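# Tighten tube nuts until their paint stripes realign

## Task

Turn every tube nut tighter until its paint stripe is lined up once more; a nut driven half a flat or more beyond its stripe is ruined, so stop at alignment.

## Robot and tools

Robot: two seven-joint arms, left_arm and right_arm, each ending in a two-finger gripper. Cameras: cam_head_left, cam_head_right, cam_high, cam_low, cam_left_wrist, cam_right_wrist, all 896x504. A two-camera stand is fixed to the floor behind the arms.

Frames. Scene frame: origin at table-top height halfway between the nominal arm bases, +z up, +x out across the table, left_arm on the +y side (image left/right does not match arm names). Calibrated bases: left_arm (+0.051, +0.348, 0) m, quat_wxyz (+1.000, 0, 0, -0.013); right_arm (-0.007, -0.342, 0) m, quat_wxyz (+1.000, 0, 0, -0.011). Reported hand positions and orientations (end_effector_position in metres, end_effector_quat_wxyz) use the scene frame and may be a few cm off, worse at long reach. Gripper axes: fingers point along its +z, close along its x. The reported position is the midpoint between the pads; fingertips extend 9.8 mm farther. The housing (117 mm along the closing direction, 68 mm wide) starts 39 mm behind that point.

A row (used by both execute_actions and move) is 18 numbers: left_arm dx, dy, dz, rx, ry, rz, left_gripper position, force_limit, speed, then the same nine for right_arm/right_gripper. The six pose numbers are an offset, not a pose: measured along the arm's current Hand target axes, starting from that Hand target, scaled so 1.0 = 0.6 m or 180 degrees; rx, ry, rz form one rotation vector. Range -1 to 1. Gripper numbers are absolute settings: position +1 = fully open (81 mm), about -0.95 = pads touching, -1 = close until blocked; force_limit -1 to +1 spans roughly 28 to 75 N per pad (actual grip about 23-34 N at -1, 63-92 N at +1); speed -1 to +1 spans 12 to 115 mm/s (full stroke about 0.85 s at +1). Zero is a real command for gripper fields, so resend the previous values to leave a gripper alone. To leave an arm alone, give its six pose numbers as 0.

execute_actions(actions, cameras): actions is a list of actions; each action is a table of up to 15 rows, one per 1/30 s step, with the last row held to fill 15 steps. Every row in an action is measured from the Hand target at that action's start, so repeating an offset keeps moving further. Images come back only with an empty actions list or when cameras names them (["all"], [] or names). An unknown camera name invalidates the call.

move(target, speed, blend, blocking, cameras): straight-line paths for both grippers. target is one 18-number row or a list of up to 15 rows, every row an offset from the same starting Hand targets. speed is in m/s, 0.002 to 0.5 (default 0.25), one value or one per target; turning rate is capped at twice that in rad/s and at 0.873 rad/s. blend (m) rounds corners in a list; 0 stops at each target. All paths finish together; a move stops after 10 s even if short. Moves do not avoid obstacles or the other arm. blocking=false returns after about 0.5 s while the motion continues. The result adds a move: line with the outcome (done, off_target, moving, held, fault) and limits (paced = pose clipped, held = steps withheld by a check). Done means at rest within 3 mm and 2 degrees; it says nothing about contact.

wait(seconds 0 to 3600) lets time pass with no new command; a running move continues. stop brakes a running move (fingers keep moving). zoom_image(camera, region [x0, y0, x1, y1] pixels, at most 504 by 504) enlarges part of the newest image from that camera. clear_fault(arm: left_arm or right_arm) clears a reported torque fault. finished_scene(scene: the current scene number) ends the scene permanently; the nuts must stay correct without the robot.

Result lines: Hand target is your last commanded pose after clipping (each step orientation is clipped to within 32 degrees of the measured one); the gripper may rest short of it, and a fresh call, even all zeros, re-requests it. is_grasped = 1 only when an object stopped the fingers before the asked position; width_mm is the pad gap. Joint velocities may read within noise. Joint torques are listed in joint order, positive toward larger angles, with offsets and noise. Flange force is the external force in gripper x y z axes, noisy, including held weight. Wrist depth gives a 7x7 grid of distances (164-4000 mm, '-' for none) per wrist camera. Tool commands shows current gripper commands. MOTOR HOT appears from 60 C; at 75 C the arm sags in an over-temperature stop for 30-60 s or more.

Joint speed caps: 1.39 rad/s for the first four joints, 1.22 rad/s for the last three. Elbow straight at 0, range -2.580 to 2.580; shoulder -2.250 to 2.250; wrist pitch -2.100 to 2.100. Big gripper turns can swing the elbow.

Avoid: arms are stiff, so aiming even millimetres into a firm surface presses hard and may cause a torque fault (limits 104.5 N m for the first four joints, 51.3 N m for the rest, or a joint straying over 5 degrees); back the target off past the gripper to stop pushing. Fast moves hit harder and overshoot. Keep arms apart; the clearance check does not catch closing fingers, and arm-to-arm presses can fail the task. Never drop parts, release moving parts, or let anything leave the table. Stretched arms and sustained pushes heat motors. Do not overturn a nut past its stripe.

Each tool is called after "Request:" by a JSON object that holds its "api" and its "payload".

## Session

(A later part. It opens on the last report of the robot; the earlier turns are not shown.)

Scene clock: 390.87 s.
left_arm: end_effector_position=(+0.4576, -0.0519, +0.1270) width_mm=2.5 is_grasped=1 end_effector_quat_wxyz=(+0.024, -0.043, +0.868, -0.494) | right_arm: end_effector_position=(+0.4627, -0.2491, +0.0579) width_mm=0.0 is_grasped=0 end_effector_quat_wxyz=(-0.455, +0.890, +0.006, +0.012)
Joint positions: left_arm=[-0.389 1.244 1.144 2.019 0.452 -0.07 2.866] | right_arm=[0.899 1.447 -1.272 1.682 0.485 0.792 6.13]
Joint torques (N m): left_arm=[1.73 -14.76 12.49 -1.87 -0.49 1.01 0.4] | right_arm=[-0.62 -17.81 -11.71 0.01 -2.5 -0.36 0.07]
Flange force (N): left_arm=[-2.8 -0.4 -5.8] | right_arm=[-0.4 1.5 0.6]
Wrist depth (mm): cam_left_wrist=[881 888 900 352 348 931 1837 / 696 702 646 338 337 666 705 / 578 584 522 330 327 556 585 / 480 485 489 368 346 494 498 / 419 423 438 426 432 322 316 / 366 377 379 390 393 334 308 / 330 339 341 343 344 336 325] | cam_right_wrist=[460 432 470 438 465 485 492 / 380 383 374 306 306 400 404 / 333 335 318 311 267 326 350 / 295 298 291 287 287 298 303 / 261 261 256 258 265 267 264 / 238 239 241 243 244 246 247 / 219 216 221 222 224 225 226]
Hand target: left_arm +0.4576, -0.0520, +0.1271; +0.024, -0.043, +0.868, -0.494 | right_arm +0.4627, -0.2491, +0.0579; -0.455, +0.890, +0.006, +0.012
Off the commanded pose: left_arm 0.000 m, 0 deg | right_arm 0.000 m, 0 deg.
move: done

Request:
{"api": "move", "payload": {"target": [0,0.003,0.0017,0,0,0,-1,1,0.3,0,0,0,0,0,0,-1,-1,1], "speed": 0.02}}

Request:
{"api": "move", "payload": {"target": [0,0.0021,0.0013,0,0,0,-1,1,0.3,0,0,0,0,0,0,-1,-1,1], "speed": 0.02, "cameras": ["cam_right_wrist"]}}

Request:
{"api": "zoom_image", "payload": {"camera": "cam_right_wrist", "region": [390, 80, 490, 180]}}

Scene clock: 391.77 s.
left_arm: end_effector_position=(+0.4576, -0.0519, +0.1251) width_mm=2.5 is_grasped=1 end_effector_quat_wxyz=(+0.024, -0.043, +0.868, -0.494) | right_arm: end_effector_position=(+0.4627, -0.2491, +0.0579) width_mm=0.0 is_grasped=0 end_effector_quat_wxyz=(-0.455, +0.890, +0.006, +0.012)
Joint positions: left_arm=[-0.389 1.25 1.143 2.019 0.45 -0.073 2.863] | right_arm=[0.899 1.447 -1.272 1.682 0.485 0.792 6.13]
Joint torques (N m): left_arm=[1.63 -15.56 13.81 -2.05 -0.56 1.24 0.41] | right_arm=[-0.62 -17.82 -11.67 -0.05 -2.5 -0.34 0.05]
Flange force (N): left_arm=[-2.4 2.2 -4.0] | right_arm=[-0.7 1.5 0.6]
Wrist depth (mm): cam_left_wrist=[866 833 835 351 347 923 1847 / 689 693 643 336 335 655 704 / 577 578 520 333 325 574 580 / 476 482 482 373 351 492 494 / 418 421 436 424 427 322 311 / 363 372 377 388 389 335 307 / 327 336 339 341 342 335 322] | cam_right_wrist=[458 432 469 439 465 486 493 / 379 383 373 307 307 400 404 / 332 335 317 311 266 326 351 / 296 298 291 287 287 298 303 / 261 261 256 258 265 267 264 / 238 239 241 243 244 246 247 / 219 216 221 222 223 225 226]
Hand target: left_arm +0.4576, -0.0519, +0.1251; +0.024, -0.043, +0.868, -0.494 | right_arm +0.4627, -0.2491, +0.0579; -0.455, +0.890, +0.006, +0.012
Off the commanded pose: left_arm 0.000 m, 0 deg | right_arm 0.000 m, 0 deg.
move: done

Scene clock: 392.27 s.
left_arm: end_effector_position=(+0.4576, -0.0519, +0.1236) width_mm=2.5 is_grasped=1 end_effector_quat_wxyz=(+0.024, -0.043, +0.868, -0.494) | right_arm: end_effector_position=(+0.4627, -0.2491, +0.0579) width_mm=0.0 is_grasped=0 end_effector_quat_wxyz=(-0.455, +0.890, +0.006, +0.012)
Joint positions: left_arm=[-0.388 1.255 1.142 2.019 0.447 -0.075 2.862] | right_arm=[0.899 1.447 -1.272 1.682 0.485 0.792 6.13]
Joint torques (N m): left_arm=[1.51 -15.44 13.61 -1.95 -0.51 1.26 0.43] | right_arm=[-0.59 -17.84 -11.69 0.02 -2.49 -0.36 0.07]
Flange force (N): left_arm=[-2.3 1.8 -3.9] | right_arm=[-0.3 1.5 0.6]
Wrist depth (mm): cam_left_wrist=[861 825 839 350 344 917 939 / 685 694 634 335 332 655 696 / 569 577 516 335 324 574 577 / 474 478 477 372 355 488 492 / 414 417 431 420 425 318 309 / 360 371 374 386 388 335 307 / 325 333 336 337 340 332 322] | cam_right_wrist=[457 431 469 438 464 488 493 / 381 383 374 307 306 400 404 / 332 335 318 311 267 325 350 / 296 298 291 287 287 297 303 / 261 261 256 258 265 267 264 / 238 239 240 243 244 246 247 / 219 216 221 222 223 225 226]
Hand target: left_arm +0.4576, -0.0519, +0.1236; +0.024, -0.043, +0.868, -0.494 | right_arm +0.4627, -0.2491, +0.0579; -0.455, +0.890, +0.006, +0.012
Off the commanded pose: left_arm 0.000 m, 0 deg | right_arm 0.000 m, 0 deg.
move: done

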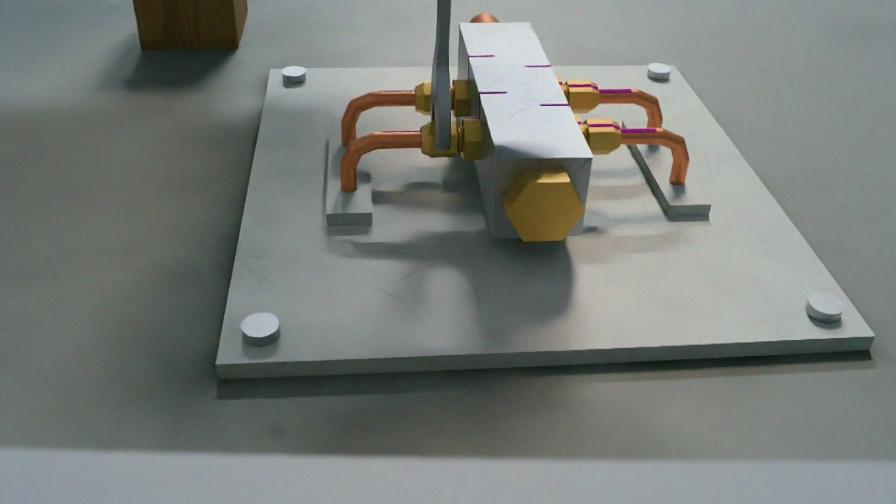

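Scaled by 5.040 from the camera's image (finer frame: 1280x720).

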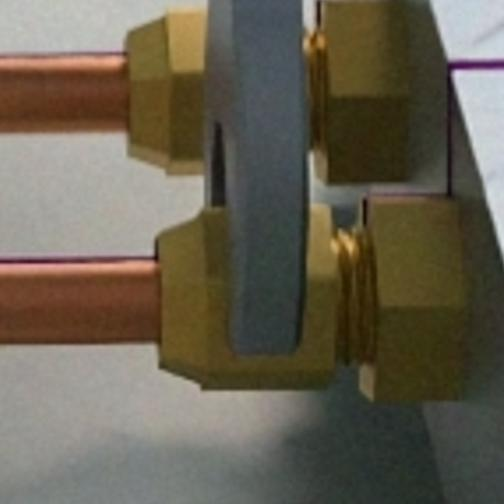

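Request:
{"api": "move", "payload": {"target": [[0,-0.00684,0.01073,-0.02778,0,0,-1,1,0.3,0,0,0,0,0,0,-1,-1,1],[0,-0.01271,0.02202,-0.05556,0,0,-1,1,0.3,0,0,0,0,0,0,-1,-1,1],[0,-0.01758,0.03378,-0.08333,0,0,-1,1,0.3,0,0,0,0,0,0,-1,-1,1]], "speed": 0.035, "blend": 0.001, "cameras": ["cam_right_wrist"]}}

Request:
{"api": "zoom_image", "payload": {"camera": "cam_right_wrist", "region": [405, 105, 495, 170]}}

Scene clock: 398.83 s.
left_arm: end_effector_position=(+0.4599, -0.0746, +0.1223) width_mm=2.5 is_grasped=1 end_effector_quat_wxyz=(+0.019, -0.046, +0.925, -0.377) | right_arm: end_effector_position=(+0.4627, -0.2491, +0.0579) width_mm=0.0 is_grasped=0 end_effector_quat_wxyz=(-0.455, +0.890, +0.006, +0.012)
Joint positions: left_arm=[-0.06 0.89 0.783 1.88 0.605 0.145 3.054] | right_arm=[0.899 1.447 -1.272 1.682 0.485 0.792 6.13]
Joint torques (N m): left_arm=[20.24 -8.59 20.45 -10.63 0.99 0.57 0.33] | right_arm=[-0.6 -17.86 -11.72 -0.02 -2.49 -0.37 0.07]
Flange force (N): left_arm=[-1.8 20.1 -58.0] | right_arm=[-0.5 1.6 0.6]
Wrist depth (mm): cam_left_wrist=[488 479 300 280 276 274 494 / 431 432 423 325 297 417 444 / 390 393 386 378 389 398 290 / 358 360 361 356 358 358 277 / 326 333 333 334 336 321 288 / 303 309 305 310 - 309 304 / 283 285 290 290 288 292 289] | cam_right_wrist=[458 431 470 440 465 488 493 / 381 383 375 306 306 400 404 / 332 335 317 311 266 326 350 / 296 298 290 286 287 297 302 / 261 261 256 258 265 267 264 / 238 239 240 243 244 246 247 / 219 216 221 222 223 225 226]
Hand target: left_arm +0.4599, -0.0746, +0.1223; +0.019, -0.046, +0.925, -0.377 | right_arm +0.4627, -0.2491, +0.0579; -0.455, +0.890, +0.006, +0.012
Off the commanded pose: left_arm 0.000 m, 0 deg | right_arm 0.000 m, 0 deg.
move: done

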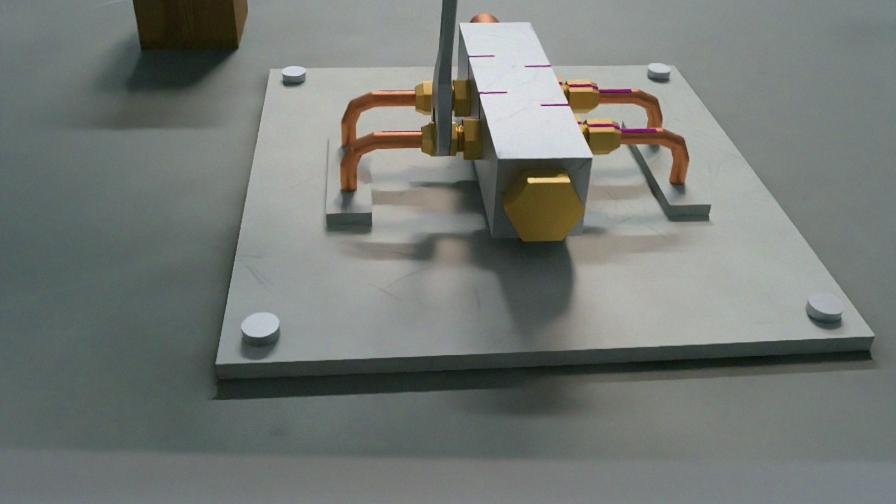

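Scaled by 5.600 from the camera's image (finer frame: 1280x720).

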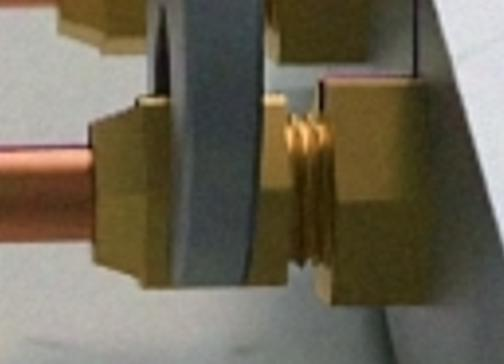

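Request:
{"api": "move", "payload": {"target": [0,-0.00555,0.00854,-0.0222,0,0,-1,1,0.3,0,0,0,0,0,0,-1,-1,1], "speed": 0.025, "cameras": ["cam_right_wrist"]}}

Request:
{"api": "zoom_image", "payload": {"camera": "cam_right_wrist", "region": [425, 110, 485, 165]}}

Scene clock: 401.10 s.
left_arm: end_effector_position=(+0.4605, -0.0806, +0.1210) width_mm=2.5 is_grasped=1 end_effector_quat_wxyz=(+0.017, -0.047, +0.937, -0.345) | right_arm: end_effector_position=(+0.4627, -0.2491, +0.0579) width_mm=0.0 is_grasped=0 end_effector_quat_wxyz=(-0.455, +0.890, +0.006, +0.012)
Joint positions: left_arm=[0.066 0.821 0.637 1.828 0.604 0.23 3.139] | right_arm=[0.899 1.447 -1.272 1.682 0.485 0.792 6.13]
Joint torques (N m): left_arm=[20.39 -7.69 20.43 -10.99 1.8 0.15 0.38] | right_arm=[-0.61 -17.85 -11.69 -0.02 -2.48 -0.34 0.05]
Flange force (N): left_arm=[-2.2 21.4 -58.2] | right_arm=[-0.5 1.5 0.6]
Wrist depth (mm): cam_left_wrist=[441 433 417 281 274 261 443 / 397 396 392 385 306 395 406 / 365 366 367 355 364 367 274 / 333 335 341 342 344 338 267 / 316 318 313 315 321 314 288 / 293 297 298 299 - 297 296 / 275 276 280 281 282 279 279] | cam_right_wrist=[459 432 469 456 465 486 492 / 380 383 375 307 306 399 404 / 332 334 317 311 267 326 350 / 295 298 291 287 287 297 303 / 261 262 256 258 265 267 264 / 237 239 240 243 244 245 247 / 219 216 221 222 223 224 226]
Hand target: left_arm +0.4605, -0.0806, +0.1210; +0.017, -0.047, +0.937, -0.345 | right_arm +0.4627, -0.2491, +0.0579; -0.455, +0.890, +0.006, +0.012
Off the commanded pose: left_arm 0.000 m, 0 deg | right_arm 0.000 m, 0 deg.
move: done

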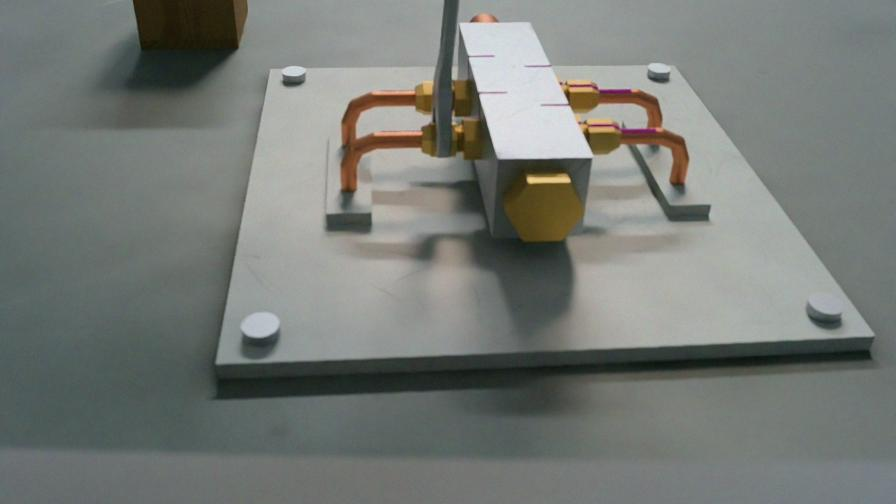

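Scaled by 8.400 from the camera's image (finer frame: 1280x720).

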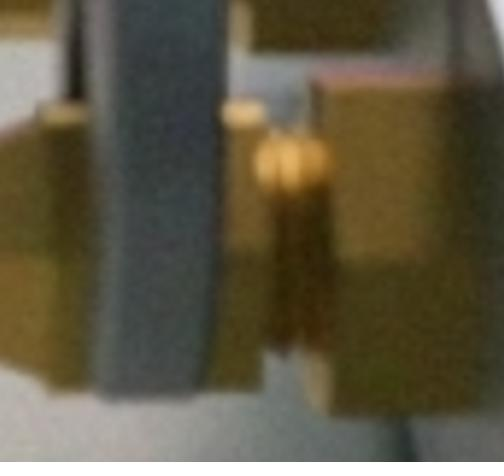

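Request:
{"api": "move", "payload": {"target": [0,-0.0042,0.0064,-0.0167,0,0,-1,1,0.3,0,0,0,0,0,0,-1,-1,1], "speed": 0.025}}

Request:
{"api": "move", "payload": {"target": [0,0.00693,-0.00912,0.025,0,0,-1,1,0.3,0,0,0,0,0,0,-1,-1,1], "speed": 0.03, "cameras": ["cam_right_wrist"]}}

Request:
{"api": "zoom_image", "payload": {"camera": "cam_right_wrist", "region": [425, 110, 485, 165]}}

Scene clock: 403.00 s.
left_arm: end_effector_position=(+0.4609, -0.0850, +0.1197) width_mm=2.5 is_grasped=1 end_effector_quat_wxyz=(+0.016, -0.047, +0.946, -0.320) | right_arm: end_effector_position=(+0.4627, -0.2491, +0.0579) width_mm=0.0 is_grasped=0 end_effector_quat_wxyz=(-0.455, +0.890, +0.006, +0.012)
Joint positions: left_arm=[0.166 0.784 0.525 1.785 0.585 0.294 3.215] | right_arm=[0.899 1.447 -1.272 1.682 0.485 0.792 6.13]
Joint torques (N m): left_arm=[20.36 -6.79 20.14 -10.82 2.4 -0.28 0.35] | right_arm=[-0.62 -17.82 -11.69 -0.01 -2.49 -0.34 0.08]
Flange force (N): left_arm=[-2.5 22.0 -58.2] | right_arm=[-0.5 1.5 0.6]
Wrist depth (mm): cam_left_wrist=[412 406 397 285 270 291 413 / 374 375 376 363 372 380 282 / 347 349 350 345 348 348 262 / 325 326 327 328 329 325 265 / 306 306 - 307 310 305 288 / 284 289 286 291 - 289 289 / 269 270 274 274 275 273 274] | cam_right_wrist=[458 431 471 438 466 486 493 / 380 383 375 306 306 400 405 / 331 335 318 312 267 326 349 / 295 298 291 286 287 297 303 / 261 261 256 258 265 267 264 / 237 239 240 242 244 245 247 / 219 216 221 222 223 224 226]
Hand target: left_arm +0.4609, -0.0850, +0.1197; +0.016, -0.047, +0.946, -0.320 | right_arm +0.4627, -0.2491, +0.0579; -0.455, +0.890, +0.006, +0.012
Off the commanded pose: left_arm 0.000 m, 0 deg | right_arm 0.000 m, 0 deg.
move: done

Scene clock: 404.60 s.
left_arm: end_effector_position=(+0.4603, -0.0784, +0.1215) width_mm=2.5 is_grasped=1 end_effector_quat_wxyz=(+0.018, -0.047, +0.933, -0.357) | right_arm: end_effector_position=(+0.4627, -0.2491, +0.0579) width_mm=0.0 is_grasped=0 end_effector_quat_wxyz=(-0.455, +0.890, +0.006, +0.012)
Joint positions: left_arm=[0.018 0.844 0.692 1.849 0.61 0.198 3.104] | right_arm=[0.899 1.447 -1.272 1.682 0.485 0.792 6.13]
Joint torques (N m): left_arm=[0.49 -18.3 8.93 -6.17 0.36 0.24 0.45] | right_arm=[-0.6 -17.8 -11.71 -0.01 -2.51 -0.34 0.07]
Flange force (N): left_arm=[-3.1 -2.3 -1.1] | right_arm=[-0.5 1.5 0.6]
Wrist depth (mm): cam_left_wrist=[458 451 429 279 265 264 461 / 409 409 402 318 295 399 420 / 373 374 376 365 372 381 279 / 340 348 349 350 351 346 266 / 322 323 319 320 326 317 284 / 296 302 303 304 - 302 301 / 278 280 280 285 282 286 283] | cam_right_wrist=[458 432 469 437 465 487 494 / 380 384 374 307 307 399 404 / 332 334 318 310 267 327 350 / 296 297 291 287 287 297 303 / 261 261 256 259 265 267 264 / 238 239 241 242 244 245 247 / 218 216 221 222 223 224 226]
Hand target: left_arm +0.4603, -0.0784, +0.1215; +0.018, -0.047, +0.933, -0.357 | right_arm +0.4627, -0.2491, +0.0579; -0.455, +0.890, +0.006, +0.012
Off the commanded pose: left_arm 0.000 m, 0 deg | right_arm 0.000 m, 0 deg.
move: done

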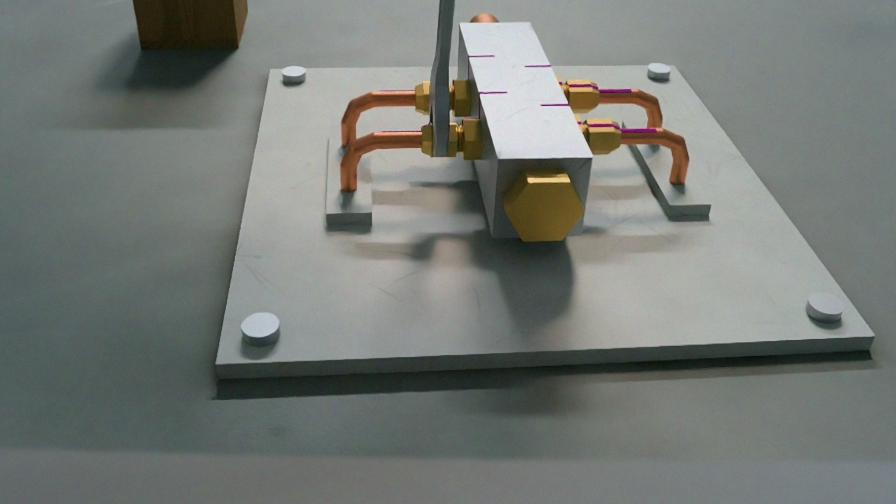

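Scaled by 8.400 from the camera's image (finer frame: 1280x720).

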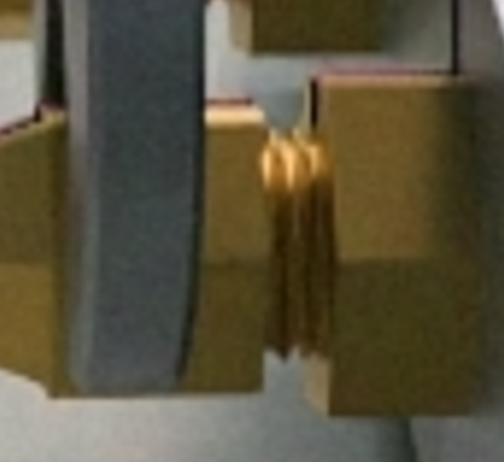

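Request:
{"api": "move", "payload": {"target": [[0,-0.00613,-0.00564,0,0,0,-1,1,0.3,0,0,0,0,0,0,-1,-1,1],[0,-0.0368,-0.0339,0,0,0,-1,1,0.3,0,0,0,0,0,0,-1,-1,1]], "speed": [0.03, 0.1], "cameras": ["cam_right_wrist"]}}

Request:
{"api": "zoom_image", "payload": {"camera": "cam_right_wrist", "region": [405, 70, 495, 170]}}

Scene clock: 405.80 s.
left_arm: end_effector_position=(+0.4606, -0.0812, +0.1514) width_mm=2.5 is_grasped=1 end_effector_quat_wxyz=(+0.017, -0.047, +0.933, -0.357) | right_arm: end_effector_position=(+0.4627, -0.2491, +0.0579) width_mm=0.0 is_grasped=0 end_effector_quat_wxyz=(-0.455, +0.890, +0.006, +0.012)
Joint positions: left_arm=[0.043 0.766 0.655 1.825 0.614 0.278 3.157] | right_arm=[0.899 1.447 -1.272 1.682 0.485 0.792 6.13]
Joint torques (N m): left_arm=[-0.27 -18.06 7.41 -6.6 0.4 0.03 0.41] | right_arm=[-0.57 -17.83 -11.68 -0.02 -2.5 -0.34 0.07]
Flange force (N): left_arm=[-2.5 -3.6 0.2] | right_arm=[-0.5 1.5 0.7]
Wrist depth (mm): cam_left_wrist=[510 505 293 289 288 288 516 / 454 457 439 288 285 285 466 / 416 418 422 305 345 418 429 / 385 388 390 310 392 385 296 / 358 361 361 363 364 310 285 / 330 336 338 344 339 330 318 / 310 311 316 318 318 315 315] | cam_right_wrist=[457 430 469 437 466 486 493 / 380 384 374 325 306 399 404 / 332 335 318 311 267 326 350 / 295 298 291 286 287 297 303 / 261 261 256 259 265 267 264 / 237 239 240 243 244 246 247 / 219 216 221 222 223 225 226]
Hand target: left_arm +0.4606, -0.0812, +0.1514; +0.018, -0.047, +0.933, -0.357 | right_arm +0.4627, -0.2491, +0.0579; -0.455, +0.890, +0.006, +0.012
Off the commanded pose: left_arm 0.000 m, 0 deg | right_arm 0.000 m, 0 deg.
move: done

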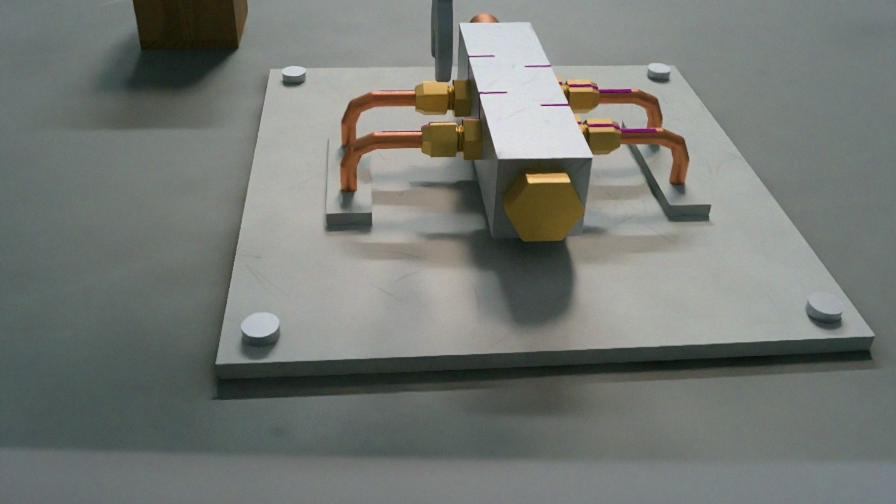

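Scaled by 5.040 from the camera's image (finer frame: 1280x720).

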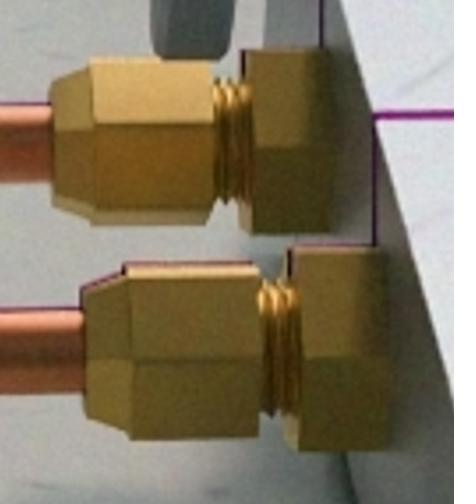

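Request:
{"api": "move", "payload": {"target": [[0,0.056,-0.0804,0.0794,0,0,-1,1,0.3,0,0,0,0,0,0,-1,-1,1],[0,0.0829,-0.0504,0.0794,0,0,-1,1,0.3,0,0,0,0,0,0,-1,-1,1]], "speed": 0.12, "cameras": ["cam_right_wrist"]}}

Request:
{"api": "zoom_image", "payload": {"camera": "cam_right_wrist", "region": [385, 50, 485, 150]}}

Scene clock: 408.67 s.
left_arm: end_effector_position=(+0.4549, -0.0243, +0.1407) width_mm=2.5 is_grasped=1 end_effector_quat_wxyz=(+0.023, -0.044, +0.881, -0.470) | right_arm: end_effector_position=(+0.4627, -0.2491, +0.0579) width_mm=0.0 is_grasped=0 end_effector_quat_wxyz=(-0.455, +0.890, +0.006, +0.012)
Joint positions: left_arm=[-0.424 1.117 1.105 2.046 0.567 0.009 2.819] | right_arm=[0.899 1.447 -1.272 1.682 0.485 0.792 6.13]
Joint torques (N m): left_arm=[-0.18 -15.23 11.05 -2.56 -0.19 1.08 0.36] | right_arm=[-0.63 -17.87 -11.72 0 -2.5 -0.35 0.08]
Flange force (N): left_arm=[-3.1 -0.8 0.3] | right_arm=[-0.5 1.6 0.6]
Wrist depth (mm): cam_left_wrist=[784 759 767 370 367 832 842 / 651 636 612 357 354 651 686 / 555 542 525 370 363 557 582 / 472 475 478 466 483 484 490 / 419 422 435 427 441 344 351 / 370 380 382 393 395 364 371 / 335 345 347 356 350 350 345] | cam_right_wrist=[459 430 468 385 465 486 494 / 381 384 374 324 307 400 405 / 332 335 317 311 267 327 351 / 296 298 291 287 287 297 303 / 262 261 256 258 265 267 264 / 238 239 240 243 244 245 247 / 219 216 221 222 223 225 226]
Hand target: left_arm +0.4549, -0.0243, +0.1408; +0.023, -0.044, +0.881, -0.470 | right_arm +0.4627, -0.2491, +0.0579; -0.455, +0.890, +0.006, +0.012
Off the commanded pose: left_arm 0.000 m, 0 deg | right_arm 0.000 m, 0 deg.
move: done

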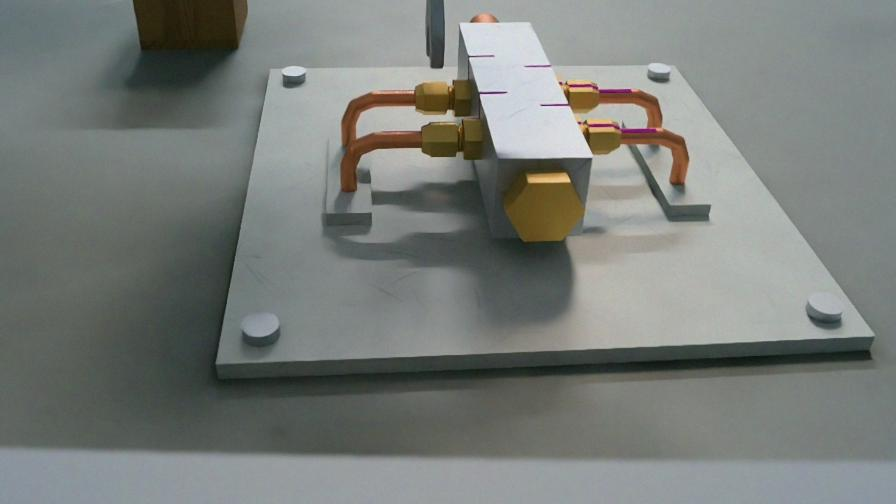

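Scaled by 5.040 from the camera's image (finer frame: 1280x720).

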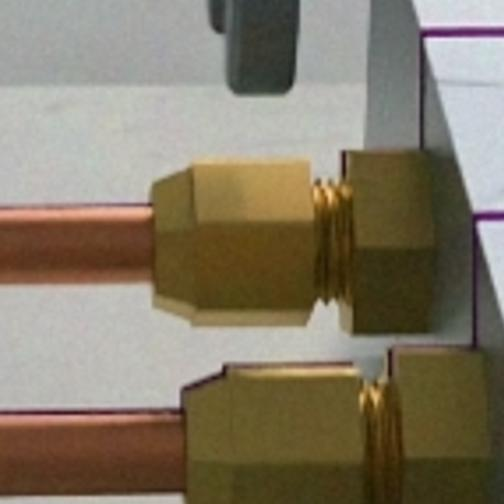

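Request:
{"api": "move", "payload": {"target": [0,0.01104,0.01016,0,0,0,-1,1,0.3,0,0,0,0,0,0,-1,-1,1], "speed": 0.04}}

Request:
{"api": "move", "payload": {"target": [0,0.00245,0.00226,0,0,0,-1,1,0.3,0,0,0,0,0,0,-1,-1,1], "speed": 0.02}}

Request:
{"api": "move", "payload": {"target": [0,0.00245,0.00226,0,0,0,-1,1,0.3,0,0,0,0,0,0,-1,-1,1], "speed": 0.02}}

Scene clock: 409.63 s.
left_arm: end_effector_position=(+0.4550, -0.0256, +0.1318) width_mm=2.5 is_grasped=1 end_effector_quat_wxyz=(+0.023, -0.044, +0.881, -0.470) | right_arm: end_effector_position=(+0.4627, -0.2491, +0.0579) width_mm=0.0 is_grasped=0 end_effector_quat_wxyz=(-0.455, +0.890, +0.006, +0.012)
Joint positions: left_arm=[-0.419 1.145 1.102 2.045 0.557 -0.009 2.809] | right_arm=[0.899 1.447 -1.272 1.682 0.485 0.792 6.13]
Joint torques (N m): left_arm=[-0.28 -15.39 11.29 -2.19 -0.29 1.09 0.42] | right_arm=[-0.56 -17.82 -11.7 0.01 -2.5 -0.35 0.06]
Flange force (N): left_arm=[-3.5 -0.9 0.6] | right_arm=[-0.3 1.5 0.7]
Wrist depth (mm): cam_left_wrist=[769 738 740 361 358 759 813 / 631 614 566 349 345 630 664 / 538 525 510 373 366 539 542 / 457 459 461 448 468 347 460 / 404 407 420 412 426 343 345 / 358 368 370 380 372 356 362 / 325 334 336 336 337 338 334] | cam_right_wrist=[459 431 470 386 465 486 493 / 381 384 374 309 306 400 404 / 332 335 318 311 267 326 350 / 296 297 290 287 287 297 303 / 261 261 256 258 265 267 263 / 238 239 240 243 244 245 247 / 219 216 221 222 223 225 226]
Hand target: left_arm +0.4550, -0.0256, +0.1319; +0.023, -0.044, +0.881, -0.470 | right_arm +0.4627, -0.2491, +0.0579; -0.455, +0.890, +0.006, +0.012
Off the commanded pose: left_arm 0.000 m, 0 deg | right_arm 0.000 m, 0 deg.
move: done

Scene clock: 410.13 s.
left_arm: end_effector_position=(+0.4550, -0.0260, +0.1299) width_mm=2.5 is_grasped=1 end_effector_quat_wxyz=(+0.023, -0.044, +0.881, -0.470) | right_arm: end_effector_position=(+0.4627, -0.2491, +0.0579) width_mm=0.0 is_grasped=0 end_effector_quat_wxyz=(-0.455, +0.890, +0.006, +0.012)
Joint positions: left_arm=[-0.418 1.151 1.101 2.045 0.555 -0.013 2.806] | right_arm=[0.899 1.447 -1.272 1.682 0.485 0.792 6.13]
Joint torques (N m): left_arm=[0.8 -14.11 10.09 -1.89 -0.28 0.92 0.38] | right_arm=[-0.59 -17.84 -11.71 -0.03 -2.5 -0.35 0.08]
Flange force (N): left_arm=[-3.4 -3.3 -4.6] | right_arm=[-0.5 1.5 0.7]
Wrist depth (mm): cam_left_wrist=[761 729 734 358 356 360 809 / 626 609 565 349 346 603 654 / 535 520 508 371 368 536 539 / 451 456 462 446 464 347 443 / 400 404 408 410 423 343 343 / 355 364 368 377 369 354 360 / 323 331 334 334 337 337 331] | cam_right_wrist=[458 432 468 385 464 486 492 / 381 383 373 310 306 400 405 / 331 335 318 311 267 327 350 / 296 299 291 287 288 298 303 / 261 261 256 258 265 267 264 / 238 239 240 243 244 246 247 / 219 216 221 222 223 224 226]
Hand target: left_arm +0.4550, -0.0260, +0.1299; +0.023, -0.044, +0.881, -0.470 | right_arm +0.4627, -0.2491, +0.0579; -0.455, +0.890, +0.006, +0.012
Off the commanded pose: left_arm 0.000 m, 0 deg | right_arm 0.000 m, 0 deg.
move: done

Scene clock: 410.63 s.
left_arm: end_effector_position=(+0.4551, -0.0263, +0.1279) width_mm=2.5 is_grasped=1 end_effector_quat_wxyz=(+0.023, -0.044, +0.881, -0.470) | right_arm: end_effector_position=(+0.4627, -0.2491, +0.0579) width_mm=0.0 is_grasped=0 end_effector_quat_wxyz=(-0.455, +0.890, +0.006, +0.012)
Joint positions: left_arm=[-0.417 1.157 1.101 2.044 0.552 -0.017 2.804] | right_arm=[0.899 1.447 -1.272 1.682 0.485 0.792 6.13]
Joint torques (N m): left_arm=[1.41 -13.16 9.32 -1.72 -0.26 0.79 0.42] | right_arm=[-0.6 -17.83 -11.71 -0.05 -2.49 -0.34 0.08]
Flange force (N): left_arm=[-3.4 -5.2 -8.1] | right_arm=[-0.7 1.4 0.7]
Wrist depth (mm): cam_left_wrist=[749 728 729 357 354 714 800 / 618 607 561 347 343 598 654 / 531 516 502 376 367 514 538 / 450 453 454 443 462 342 439 / 398 403 406 407 419 345 342 / 352 363 364 375 367 353 358 / 320 329 329 332 334 334 328] | cam_right_wrist=[459 431 469 385 463 487 492 / 381 384 375 312 307 400 404 / 332 335 318 311 266 326 351 / 296 298 291 287 287 297 303 / 261 261 256 259 265 267 264 / 238 239 240 242 244 246 247 / 219 216 221 222 223 224 226]
Hand target: left_arm +0.4550, -0.0263, +0.1279; +0.023, -0.044, +0.881, -0.470 | right_arm +0.4627, -0.2491, +0.0579; -0.455, +0.890, +0.006, +0.012
Off the commanded pose: left_arm 0.000 m, 0 deg | right_arm 0.000 m, 0 deg.
move: done

Request:
{"api": "move", "payload": {"target": [0,0.003,0.0017,0,0,0,-1,1,0.3,0,0,0,0,0,0,-1,-1,1], "speed": 0.02}}

Request:
{"api": "move", "payload": {"target": [0,0.0021,0.0014,0,0,0,-1,1,0.3,0,0,0,0,0,0,-1,-1,1], "speed": 0.02, "cameras": ["cam_right_wrist"]}}

Request:
{"api": "zoom_image", "payload": {"camera": "cam_right_wrist", "region": [385, 50, 485, 150]}}

Scene clock: 411.53 s.
left_arm: end_effector_position=(+0.4550, -0.0261, +0.1258) width_mm=2.5 is_grasped=1 end_effector_quat_wxyz=(+0.023, -0.044, +0.881, -0.470) | right_arm: end_effector_position=(+0.4627, -0.2491, +0.0579) width_mm=0.0 is_grasped=0 end_effector_quat_wxyz=(-0.455, +0.890, +0.006, +0.012)
Joint positions: left_arm=[-0.417 1.164 1.1 2.045 0.55 -0.021 2.802] | right_arm=[0.899 1.447 -1.272 1.682 0.485 0.792 6.13]
Joint torques (N m): left_arm=[1.85 -13.61 10.89 -1.51 -0.18 1.34 0.46] | right_arm=[-0.59 -17.8 -11.69 0.01 -2.5 -0.35 0.06]
Flange force (N): left_arm=[-4.1 -2.5 -6.8] | right_arm=[-0.4 1.5 0.6]
Wrist depth (mm): cam_left_wrist=[746 750 718 354 352 354 798 / 614 601 555 346 342 595 646 / 525 514 500 394 372 509 530 / 446 446 452 438 456 342 347 / 395 398 403 413 416 345 339 / 350 359 361 372 363 352 358 / 318 325 327 329 331 331 326] | cam_right_wrist=[458 432 469 385 464 486 492 / 381 383 374 313 306 400 406 / 332 335 318 311 266 326 350 / 296 298 291 287 287 297 303 / 262 261 256 258 265 267 264 / 238 239 240 243 244 246 247 / 219 216 221 222 223 225 226]
Hand target: left_arm +0.4550, -0.0261, +0.1258; +0.023, -0.044, +0.881, -0.470 | right_arm +0.4627, -0.2491, +0.0579; -0.455, +0.890, +0.006, +0.012
Off the commanded pose: left_arm 0.000 m, 0 deg | right_arm 0.000 m, 0 deg.
move: done

Scene clock: 412.03 s.
left_arm: end_effector_position=(+0.4551, -0.0261, +0.1243) width_mm=2.5 is_grasped=1 end_effector_quat_wxyz=(+0.023, -0.044, +0.881, -0.470) | right_arm: end_effector_position=(+0.4627, -0.2491, +0.0579) width_mm=0.0 is_grasped=0 end_effector_quat_wxyz=(-0.455, +0.890, +0.006, +0.012)
Joint positions: left_arm=[-0.417 1.168 1.1 2.045 0.548 -0.024 2.8] | right_arm=[0.899 1.447 -1.272 1.682 0.485 0.792 6.13]
Joint torques (N m): left_arm=[1.28 -9.33 1.84 0.45 -0.1 -0.52 0.43] | right_arm=[-0.61 -17.84 -11.71 0.02 -2.49 -0.35 0.05]
Flange force (N): left_arm=[-4.5 -19.4 -16.6] | right_arm=[-0.4 1.6 0.6]
Wrist depth (mm): cam_left_wrist=[745 718 722 354 352 356 794 / 614 602 557 346 341 591 649 / 525 513 500 378 372 507 531 / 446 446 451 438 455 342 347 / 395 398 401 412 416 344 339 / 349 358 360 369 363 352 358 / 317 326 326 329 331 330 325] | cam_right_wrist=[458 431 470 386 463 486 493 / 380 383 374 313 306 400 404 / 332 335 318 311 267 326 350 / 296 298 291 286 287 298 303 / 261 261 256 258 265 267 264 / 238 239 240 243 244 245 247 / 218 216 221 222 223 225 226]
Hand target: left_arm +0.4550, -0.0261, +0.1243; +0.023, -0.044, +0.881, -0.470 | right_arm +0.4627, -0.2491, +0.0579; -0.455, +0.890, +0.006, +0.012
Off the commanded pose: left_arm 0.000 m, 0 deg | right_arm 0.000 m, 0 deg.
move: done

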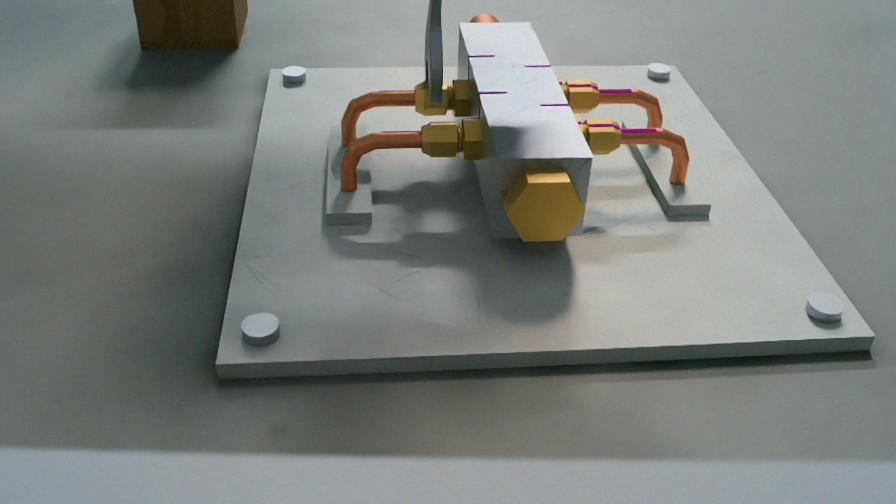

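Scaled by 5.040 from the camera's image (finer frame: 1280x720).

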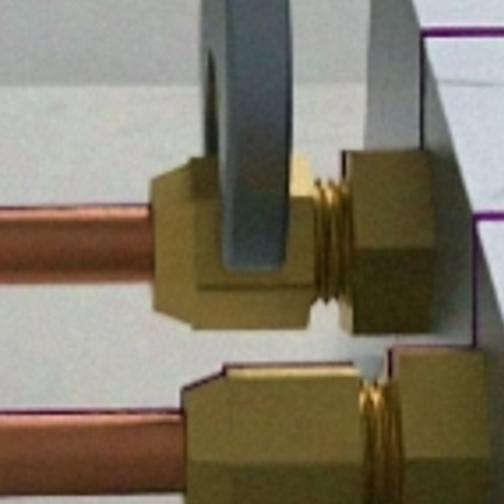

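Request:
{"api": "move", "payload": {"target": [[0,-0.0184,-0.0169,0,0,0,-1,1,0.3,0,0,0,0,0,0,-1,-1,1],[0,-0.099,0.0709,-0.2211,0,0,-1,1,0.3,0,0,0,0,0,0,-1,-1,1],[0,-0.0582,0.0982,-0.2211,0,0,-1,1,0.3,0,0,0,0,0,0,-1,-1,1]], "speed": [0.08, 0.2, 0.1], "cameras": ["cam_right_wrist"]}}

Request:
{"api": "zoom_image", "payload": {"camera": "cam_right_wrist", "region": [385, 50, 485, 150]}}

Scene clock: 417.00 s.
left_arm: end_effector_position=(+0.4618, -0.0942, +0.1205) width_mm=2.5 is_grasped=1 end_effector_quat_wxyz=(+0.007, -0.049, +0.989, -0.142) | right_arm: end_effector_position=(+0.4627, -0.2491, +0.0579) width_mm=0.0 is_grasped=0 end_effector_quat_wxyz=(-0.455, +0.890, +0.006, +0.012)
Joint positions: left_arm=[0.639 0.756 0.033 1.463 0.266 0.736 3.747] | right_arm=[0.899 1.447 -1.272 1.682 0.485 0.792 6.13]
Joint torques (N m): left_arm=[-0.21 -22.4 2.83 -8.2 0.3 -0.57 0.39] | right_arm=[-0.6 -17.83 -11.72 -0.01 -2.52 -0.35 0.06]
Flange force (N): left_arm=[0.0 -0.6 -1.1] | right_arm=[-0.5 1.5 0.7]
Wrist depth (mm): cam_left_wrist=[294 294 293 291 294 296 221 / 285 285 285 285 286 286 240 / 278 278 277 278 278 279 262 / 271 271 271 272 272 272 272 / 262 264 264 265 266 265 265 / 256 257 256 259 258 260 258 / 242 245 246 246 247 250 253] | cam_right_wrist=[458 431 471 385 465 488 492 / 380 384 373 305 307 400 404 / 331 335 318 311 267 326 350 / 295 299 291 286 287 298 303 / 261 261 256 258 265 267 264 / 238 239 240 243 244 245 247 / 218 216 221 222 223 225 226]
Hand target: left_arm +0.4618, -0.0942, +0.1205; +0.007, -0.049, +0.989, -0.142 | right_arm +0.4627, -0.2491, +0.0579; -0.455, +0.890, +0.006, +0.012
Off the commanded pose: left_arm 0.000 m, 0 deg | right_arm 0.000 m, 0 deg.
move: done

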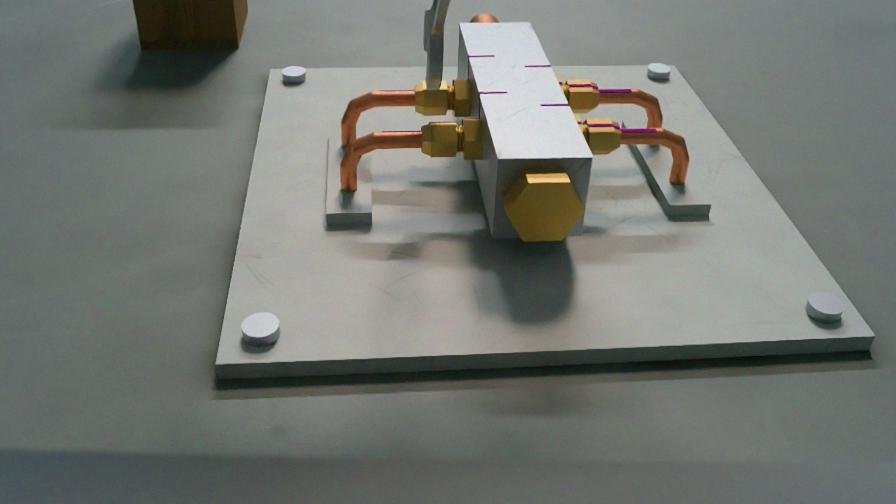

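Scaled by 5.040 from the camera's image (finer frame: 1280x720).

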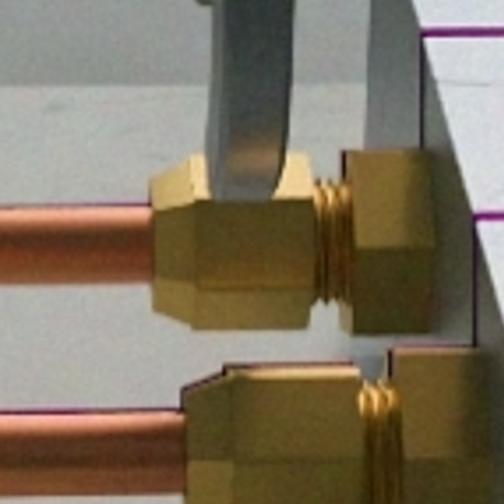

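Request:
{"api": "move", "payload": {"target": [[0,-0.0065,0.0099,-0.0211,0,0,-1,1,0.3,0,0,0,0,0,0,-1,-1,1],[0,0.0033,0.0189,-0.0211,0,0,-1,1,0.3,0,0,0,0,0,0,-1,-1,1]], "speed": 0.05, "cameras": ["cam_right_wrist"]}}

Request:
{"api": "zoom_image", "payload": {"camera": "cam_right_wrist", "region": [385, 50, 485, 150]}}

Request:
{"api": "move", "payload": {"target": [0,0.00368,0.00339,0,0,0,-1,1,0.3,0,0,0,0,0,0,-1,-1,1], "speed": 0.02}}

Request:
{"api": "move", "payload": {"target": [0,0.00245,0.00226,0,0,0,-1,1,0.3,0,0,0,0,0,0,-1,-1,1], "speed": 0.02}}

Scene clock: 419.00 s.
left_arm: end_effector_position=(+0.4619, -0.0955, +0.1090) width_mm=2.5 is_grasped=1 end_effector_quat_wxyz=(+0.005, -0.050, +0.993, -0.109) | right_arm: end_effector_position=(+0.4627, -0.2491, +0.0579) width_mm=0.0 is_grasped=0 end_effector_quat_wxyz=(-0.455, +0.890, +0.006, +0.012)
Joint positions: left_arm=[0.69 0.794 -0.011 1.405 0.224 0.795 3.805] | right_arm=[0.899 1.447 -1.272 1.682 0.485 0.792 6.13]
Joint torques (N m): left_arm=[-0.23 -23 2.46 -8.2 0.2 -0.44 0.42] | right_arm=[-0.6 -17.83 -11.71 -0.03 -2.5 -0.36 0.06]
Flange force (N): left_arm=[0.2 -0.2 -0.9] | right_arm=[-0.5 1.5 0.6]
Wrist depth (mm): cam_left_wrist=[268 269 268 268 268 270 222 / 263 262 262 263 262 263 245 / 256 257 256 257 258 259 258 / 252 252 253 253 254 255 255 / 246 247 248 247 249 248 248 / 235 236 236 237 - 245 243 / 231 232 234 233 233 237 239] | cam_right_wrist=[459 432 455 345 464 487 493 / 381 383 373 302 306 400 404 / 332 335 317 311 266 326 350 / 296 298 291 287 287 298 303 / 261 262 256 258 265 267 264 / 238 239 240 243 244 245 247 / 219 216 221 222 223 225 226]
Hand target: left_arm +0.4620, -0.0954, +0.1091; +0.005, -0.050, +0.993, -0.109 | right_arm +0.4627, -0.2491, +0.0579; -0.455, +0.890, +0.006, +0.012
Off the commanded pose: left_arm 0.000 m, 0 deg | right_arm 0.000 m, 0 deg.
move: done

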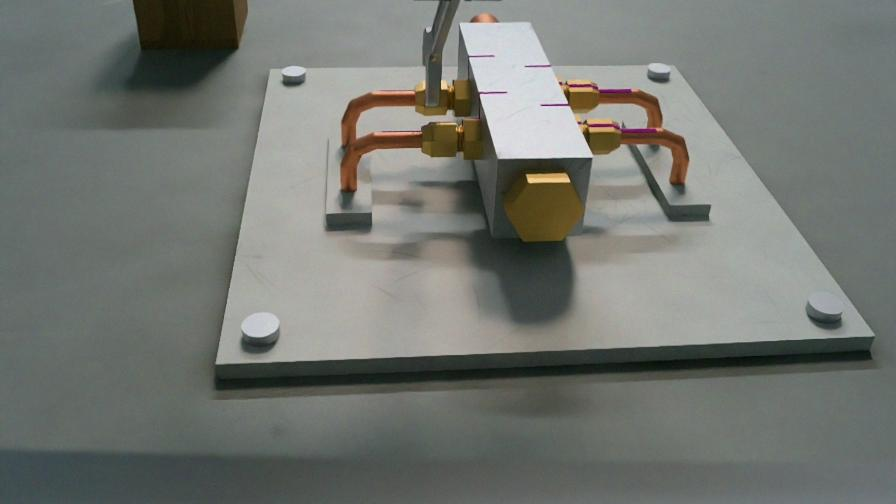

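Scaled by 5.040 from the camera's image (finer frame: 1280x720).

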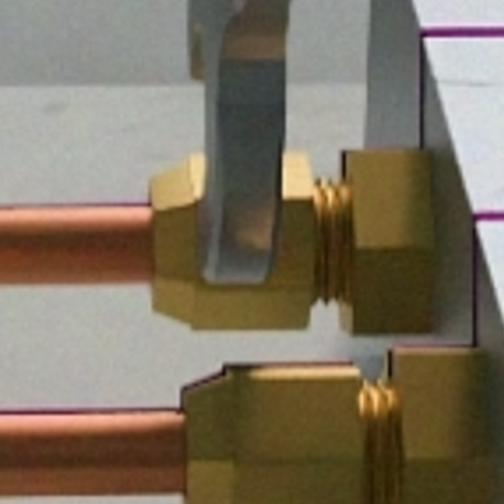

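Scene clock: 419.50 s.
left_arm: end_effector_position=(+0.4618, -0.0937, +0.1066) width_mm=2.5 is_grasped=1 end_effector_quat_wxyz=(+0.005, -0.050, +0.993, -0.109) | right_arm: end_effector_position=(+0.4627, -0.2491, +0.0579) width_mm=0.0 is_grasped=0 end_effector_quat_wxyz=(-0.455, +0.890, +0.006, +0.012)
Joint positions: left_arm=[0.688 0.795 -0.01 1.413 0.225 0.787 3.801] | right_arm=[0.899 1.447 -1.272 1.682 0.485 0.792 6.13]
Joint torques (N m): left_arm=[-0.2 -22.98 2.41 -8.14 0.22 -0.43 0.41] | right_arm=[-0.62 -17.86 -11.72 -0.01 -2.49 -0.36 0.06]
Flange force (N): left_arm=[0.1 -0.2 -0.9] | right_arm=[-0.5 1.6 0.6]
Wrist depth (mm): cam_left_wrist=[265 265 265 266 266 268 224 / 260 259 260 260 260 262 246 / 254 254 255 255 255 256 256 / 249 250 251 251 251 252 252 / 244 245 246 244 - 246 246 / 233 234 233 241 - 241 241 / 228 229 230 231 230 235 237] | cam_right_wrist=[459 431 454 331 462 488 492 / 381 385 374 303 306 400 405 / 332 335 318 311 267 327 350 / 295 298 291 287 287 298 303 / 261 261 256 258 265 267 264 / 238 239 241 243 244 246 247 / 218 216 221 222 223 225 226]
Hand target: left_arm +0.4618, -0.0937, +0.1066; +0.005, -0.050, +0.993, -0.109 | right_arm +0.4627, -0.2491, +0.0579; -0.455, +0.890, +0.006, +0.012
Off the commanded pose: left_arm 0.000 m, 0 deg | right_arm 0.000 m, 0 deg.
move: done

Scene clock: 420.00 s.
left_arm: end_effector_position=(+0.4617, -0.0926, +0.1050) width_mm=2.5 is_grasped=1 end_effector_quat_wxyz=(+0.005, -0.050, +0.993, -0.109) | right_arm: end_effector_position=(+0.4627, -0.2491, +0.0579) width_mm=0.0 is_grasped=0 end_effector_quat_wxyz=(-0.455, +0.890, +0.006, +0.012)
Joint positions: left_arm=[0.686 0.796 -0.009 1.418 0.225 0.782 3.798] | right_arm=[0.899 1.447 -1.272 1.682 0.485 0.792 6.13]
Joint torques (N m): left_arm=[-0.26 -22.96 2.4 -8.13 0.24 -0.42 0.42] | right_arm=[-0.63 -17.84 -11.7 -0.02 -2.5 -0.34 0.07]
Flange force (N): left_arm=[0.3 -0.2 -0.9] | right_arm=[-0.6 1.5 0.6]
Wrist depth (mm): cam_left_wrist=[264 263 263 264 264 265 227 / 257 258 258 258 259 259 248 / 252 253 252 253 254 254 254 / 248 247 249 250 249 250 250 / 242 243 244 243 - 244 244 / 231 232 232 239 - 239 240 / 226 227 229 229 229 233 235] | cam_right_wrist=[458 432 453 332 462 488 493 / 380 382 374 303 306 399 404 / 333 335 318 311 267 326 350 / 296 299 290 286 287 298 304 / 261 261 256 258 265 268 264 / 238 239 241 243 244 245 247 / 219 216 221 222 223 225 226]
Hand target: left_arm +0.4617, -0.0926, +0.1050; +0.005, -0.050, +0.993, -0.109 | right_arm +0.4627, -0.2491, +0.0579; -0.455, +0.890, +0.006, +0.012
Off the commanded pose: left_arm 0.000 m, 0 deg | right_arm 0.000 m, 0 deg.
move: done

Request:
{"api": "move", "payload": {"target": [[0,-0.0017,0.00184,0,0,0,-1,1,0.3,0,0,0,0,0,0,-1,-1,1],[0,0.00075,0.0041,0,0,0,-1,1,0.3,0,0,0,0,0,0,-1,-1,1]], "speed": 0.02, "cameras": ["cam_right_wrist"]}}

Request:
{"api": "zoom_image", "payload": {"camera": "cam_right_wrist", "region": [385, 50, 485, 150]}}

Scene clock: 421.13 s.
left_arm: end_effector_position=(+0.4617, -0.0927, +0.1025) width_mm=2.5 is_grasped=1 end_effector_quat_wxyz=(+0.005, -0.050, +0.993, -0.109) | right_arm: end_effector_position=(+0.4627, -0.2491, +0.0579) width_mm=0.0 is_grasped=0 end_effector_quat_wxyz=(-0.455, +0.890, +0.006, +0.012)
Joint positions: left_arm=[0.685 0.8 -0.009 1.419 0.226 0.776 3.797] | right_arm=[0.899 1.447 -1.272 1.682 0.485 0.792 6.13]
Joint torques (N m): left_arm=[-0.16 -23.04 2.5 -8.09 0.2 -0.47 0.39] | right_arm=[-0.61 -17.85 -11.69 0.02 -2.49 -0.35 0.07]
Flange force (N): left_arm=[0.0 -0.3 -0.9] | right_arm=[-0.4 1.6 0.6]
Wrist depth (mm): cam_left_wrist=[261 261 261 260 261 263 227 / 255 255 256 256 257 257 247 / 250 249 250 250 251 252 252 / 245 246 246 246 246 247 249 / 240 241 241 240 - 241 242 / 229 230 230 237 - 237 237 / 224 225 227 227 226 230 233] | cam_right_wrist=[458 432 454 331 462 487 494 / 381 384 374 302 307 400 404 / 333 335 318 311 267 327 351 / 295 298 291 287 287 298 303 / 261 262 256 258 265 267 264 / 238 239 240 243 244 245 247 / 219 216 221 222 223 224 226]
Hand target: left_arm +0.4617, -0.0927, +0.1025; +0.005, -0.050, +0.993, -0.109 | right_arm +0.4627, -0.2491, +0.0579; -0.455, +0.890, +0.006, +0.012
Off the commanded pose: left_arm 0.000 m, 0 deg | right_arm 0.000 m, 0 deg.
move: done

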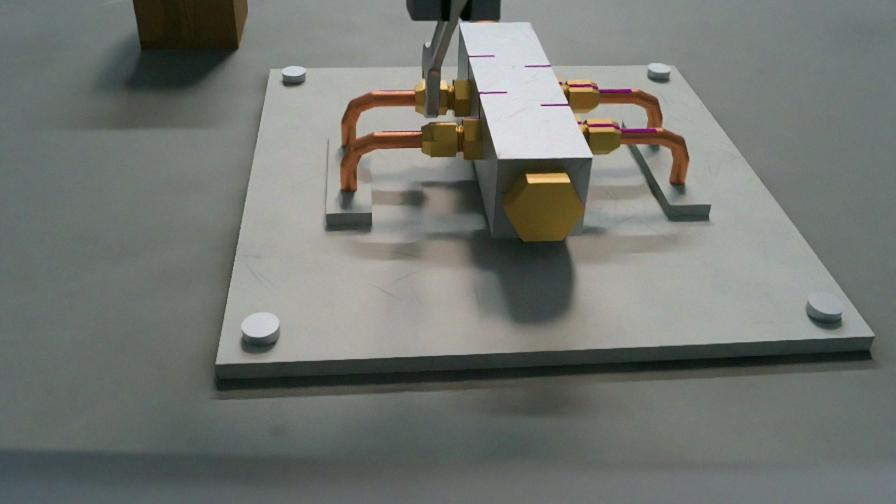

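Scaled by 5.040 from the camera's image (finer frame: 1280x720).

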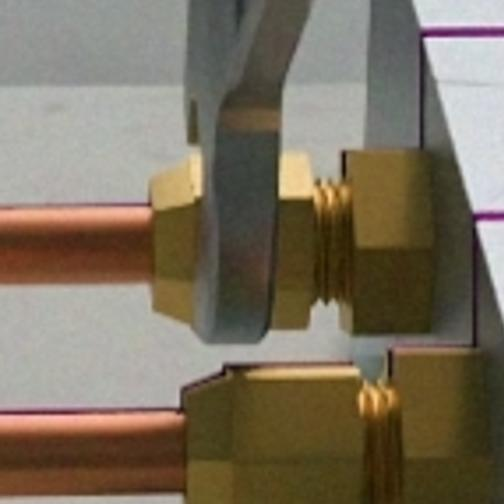

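Request:
{"api": "move", "payload": {"target": [[-0.0013,-0.0009,0.00098,0,0,0,-1,1,0.3,0,0,0,0,0,0,-1,-1,1],[-0.0013,0.0012,0.0026,0,0,0,-1,1,0.3,0,0,0,0,0,0,-1,-1,1]], "speed": 0.02}}

Request:
{"api": "move", "payload": {"target": [0,0.00184,0.0017,0,0,0,-1,1,0.3,0,0,0,0,0,0,-1,-1,1], "speed": 0.02, "cameras": ["cam_right_wrist"]}}

Request:
{"api": "zoom_image", "payload": {"camera": "cam_right_wrist", "region": [385, 50, 485, 150]}}

Scene clock: 422.17 s.
left_arm: end_effector_position=(+0.4624, -0.0923, +0.1008) width_mm=2.5 is_grasped=1 end_effector_quat_wxyz=(+0.005, -0.049, +0.993, -0.109) | right_arm: end_effector_position=(+0.4627, -0.2491, +0.0579) width_mm=0.0 is_grasped=0 end_effector_quat_wxyz=(-0.455, +0.890, +0.006, +0.012)
Joint positions: left_arm=[0.684 0.803 -0.008 1.42 0.226 0.773 3.794] | right_arm=[0.899 1.447 -1.272 1.682 0.485 0.792 6.13]
Joint torques (N m): left_arm=[-0.21 -23.09 2.47 -8.11 0.15 -0.46 0.41] | right_arm=[-0.61 -17.8 -11.69 -0.02 -2.48 -0.34 0.07]
Flange force (N): left_arm=[0.1 -0.2 -0.8] | right_arm=[-0.6 1.4 0.6]
Wrist depth (mm): cam_left_wrist=[259 259 259 259 259 261 228 / 254 253 253 255 254 255 249 / 249 249 248 249 249 250 250 / 242 244 244 243 246 246 246 / 238 239 240 239 - 240 240 / 227 228 228 229 - 235 235 / 223 223 224 225 225 228 230] | cam_right_wrist=[459 431 455 318 462 486 493 / 381 383 374 306 306 400 405 / 332 335 318 311 267 326 349 / 295 298 291 287 287 297 303 / 261 261 256 258 265 267 264 / 238 239 241 243 244 246 247 / 218 216 221 222 224 224 226]
Hand target: left_arm +0.4624, -0.0923, +0.1008; +0.005, -0.049, +0.993, -0.109 | right_arm +0.4627, -0.2491, +0.0579; -0.455, +0.890, +0.006, +0.012
Off the commanded pose: left_arm 0.000 m, 0 deg | right_arm 0.000 m, 0 deg.
move: done

Scene clock: 422.67 s.
left_arm: end_effector_position=(+0.4623, -0.0914, +0.0995) width_mm=2.5 is_grasped=1 end_effector_quat_wxyz=(+0.005, -0.050, +0.993, -0.109) | right_arm: end_effector_position=(+0.4627, -0.2491, +0.0579) width_mm=0.0 is_grasped=0 end_effector_quat_wxyz=(-0.455, +0.890, +0.006, +0.012)
Joint positions: left_arm=[0.682 0.803 -0.007 1.424 0.227 0.769 3.792] | right_arm=[0.899 1.447 -1.272 1.682 0.485 0.792 6.13]
Joint torques (N m): left_arm=[-0.41 -21.28 2.22 -7.05 0.13 -0.32 0.42] | right_arm=[-0.63 -17.85 -11.7 -0.01 -2.51 -0.32 0.07]
Flange force (N): left_arm=[0.0 -1.6 -3.7] | right_arm=[-0.6 1.5 0.7]
Wrist depth (mm): cam_left_wrist=[258 258 257 258 259 259 228 / 252 252 252 253 253 254 250 / 248 247 247 248 248 249 249 / 241 243 243 243 244 244 244 / 237 238 239 238 - 239 239 / 226 227 227 228 - 234 234 / 222 222 223 224 224 226 230] | cam_right_wrist=[459 431 454 318 463 487 494 / 380 384 374 304 307 401 405 / 332 334 318 311 267 326 350 / 296 298 291 287 287 297 303 / 261 261 256 258 265 267 264 / 238 239 240 242 244 246 247 / 218 216 221 222 223 225 226]
Hand target: left_arm +0.4623, -0.0914, +0.0995; +0.005, -0.050, +0.993, -0.109 | right_arm +0.4627, -0.2491, +0.0579; -0.455, +0.890, +0.006, +0.012
Off the commanded pose: left_arm 0.000 m, 0 deg | right_arm 0.000 m, 0 deg.
move: done

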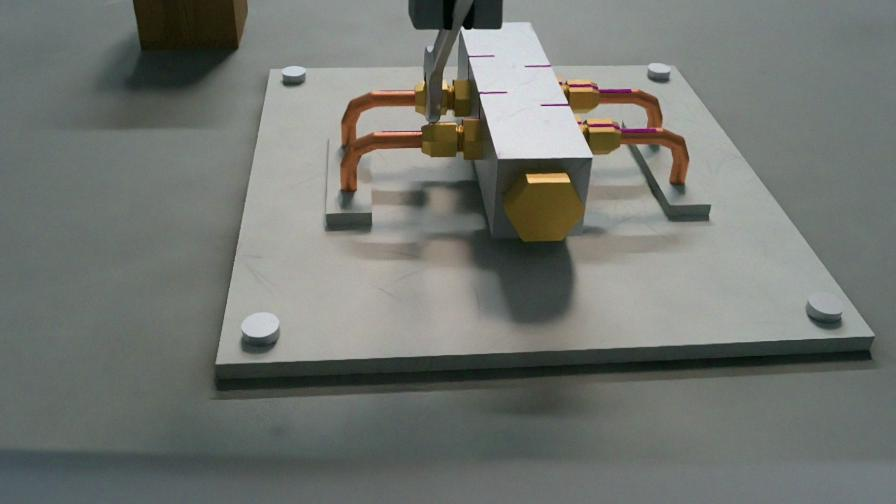

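Scaled by 5.040 from the camera's image (finer frame: 1280x720).

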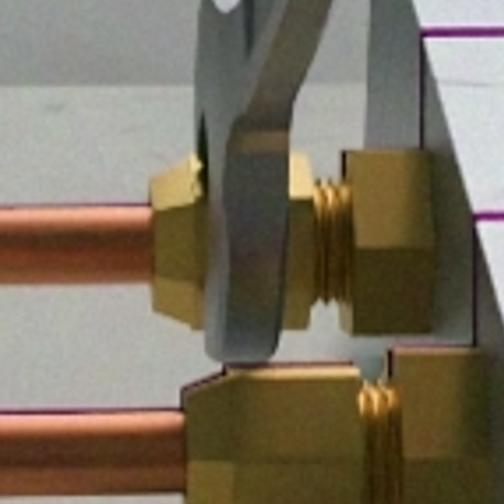

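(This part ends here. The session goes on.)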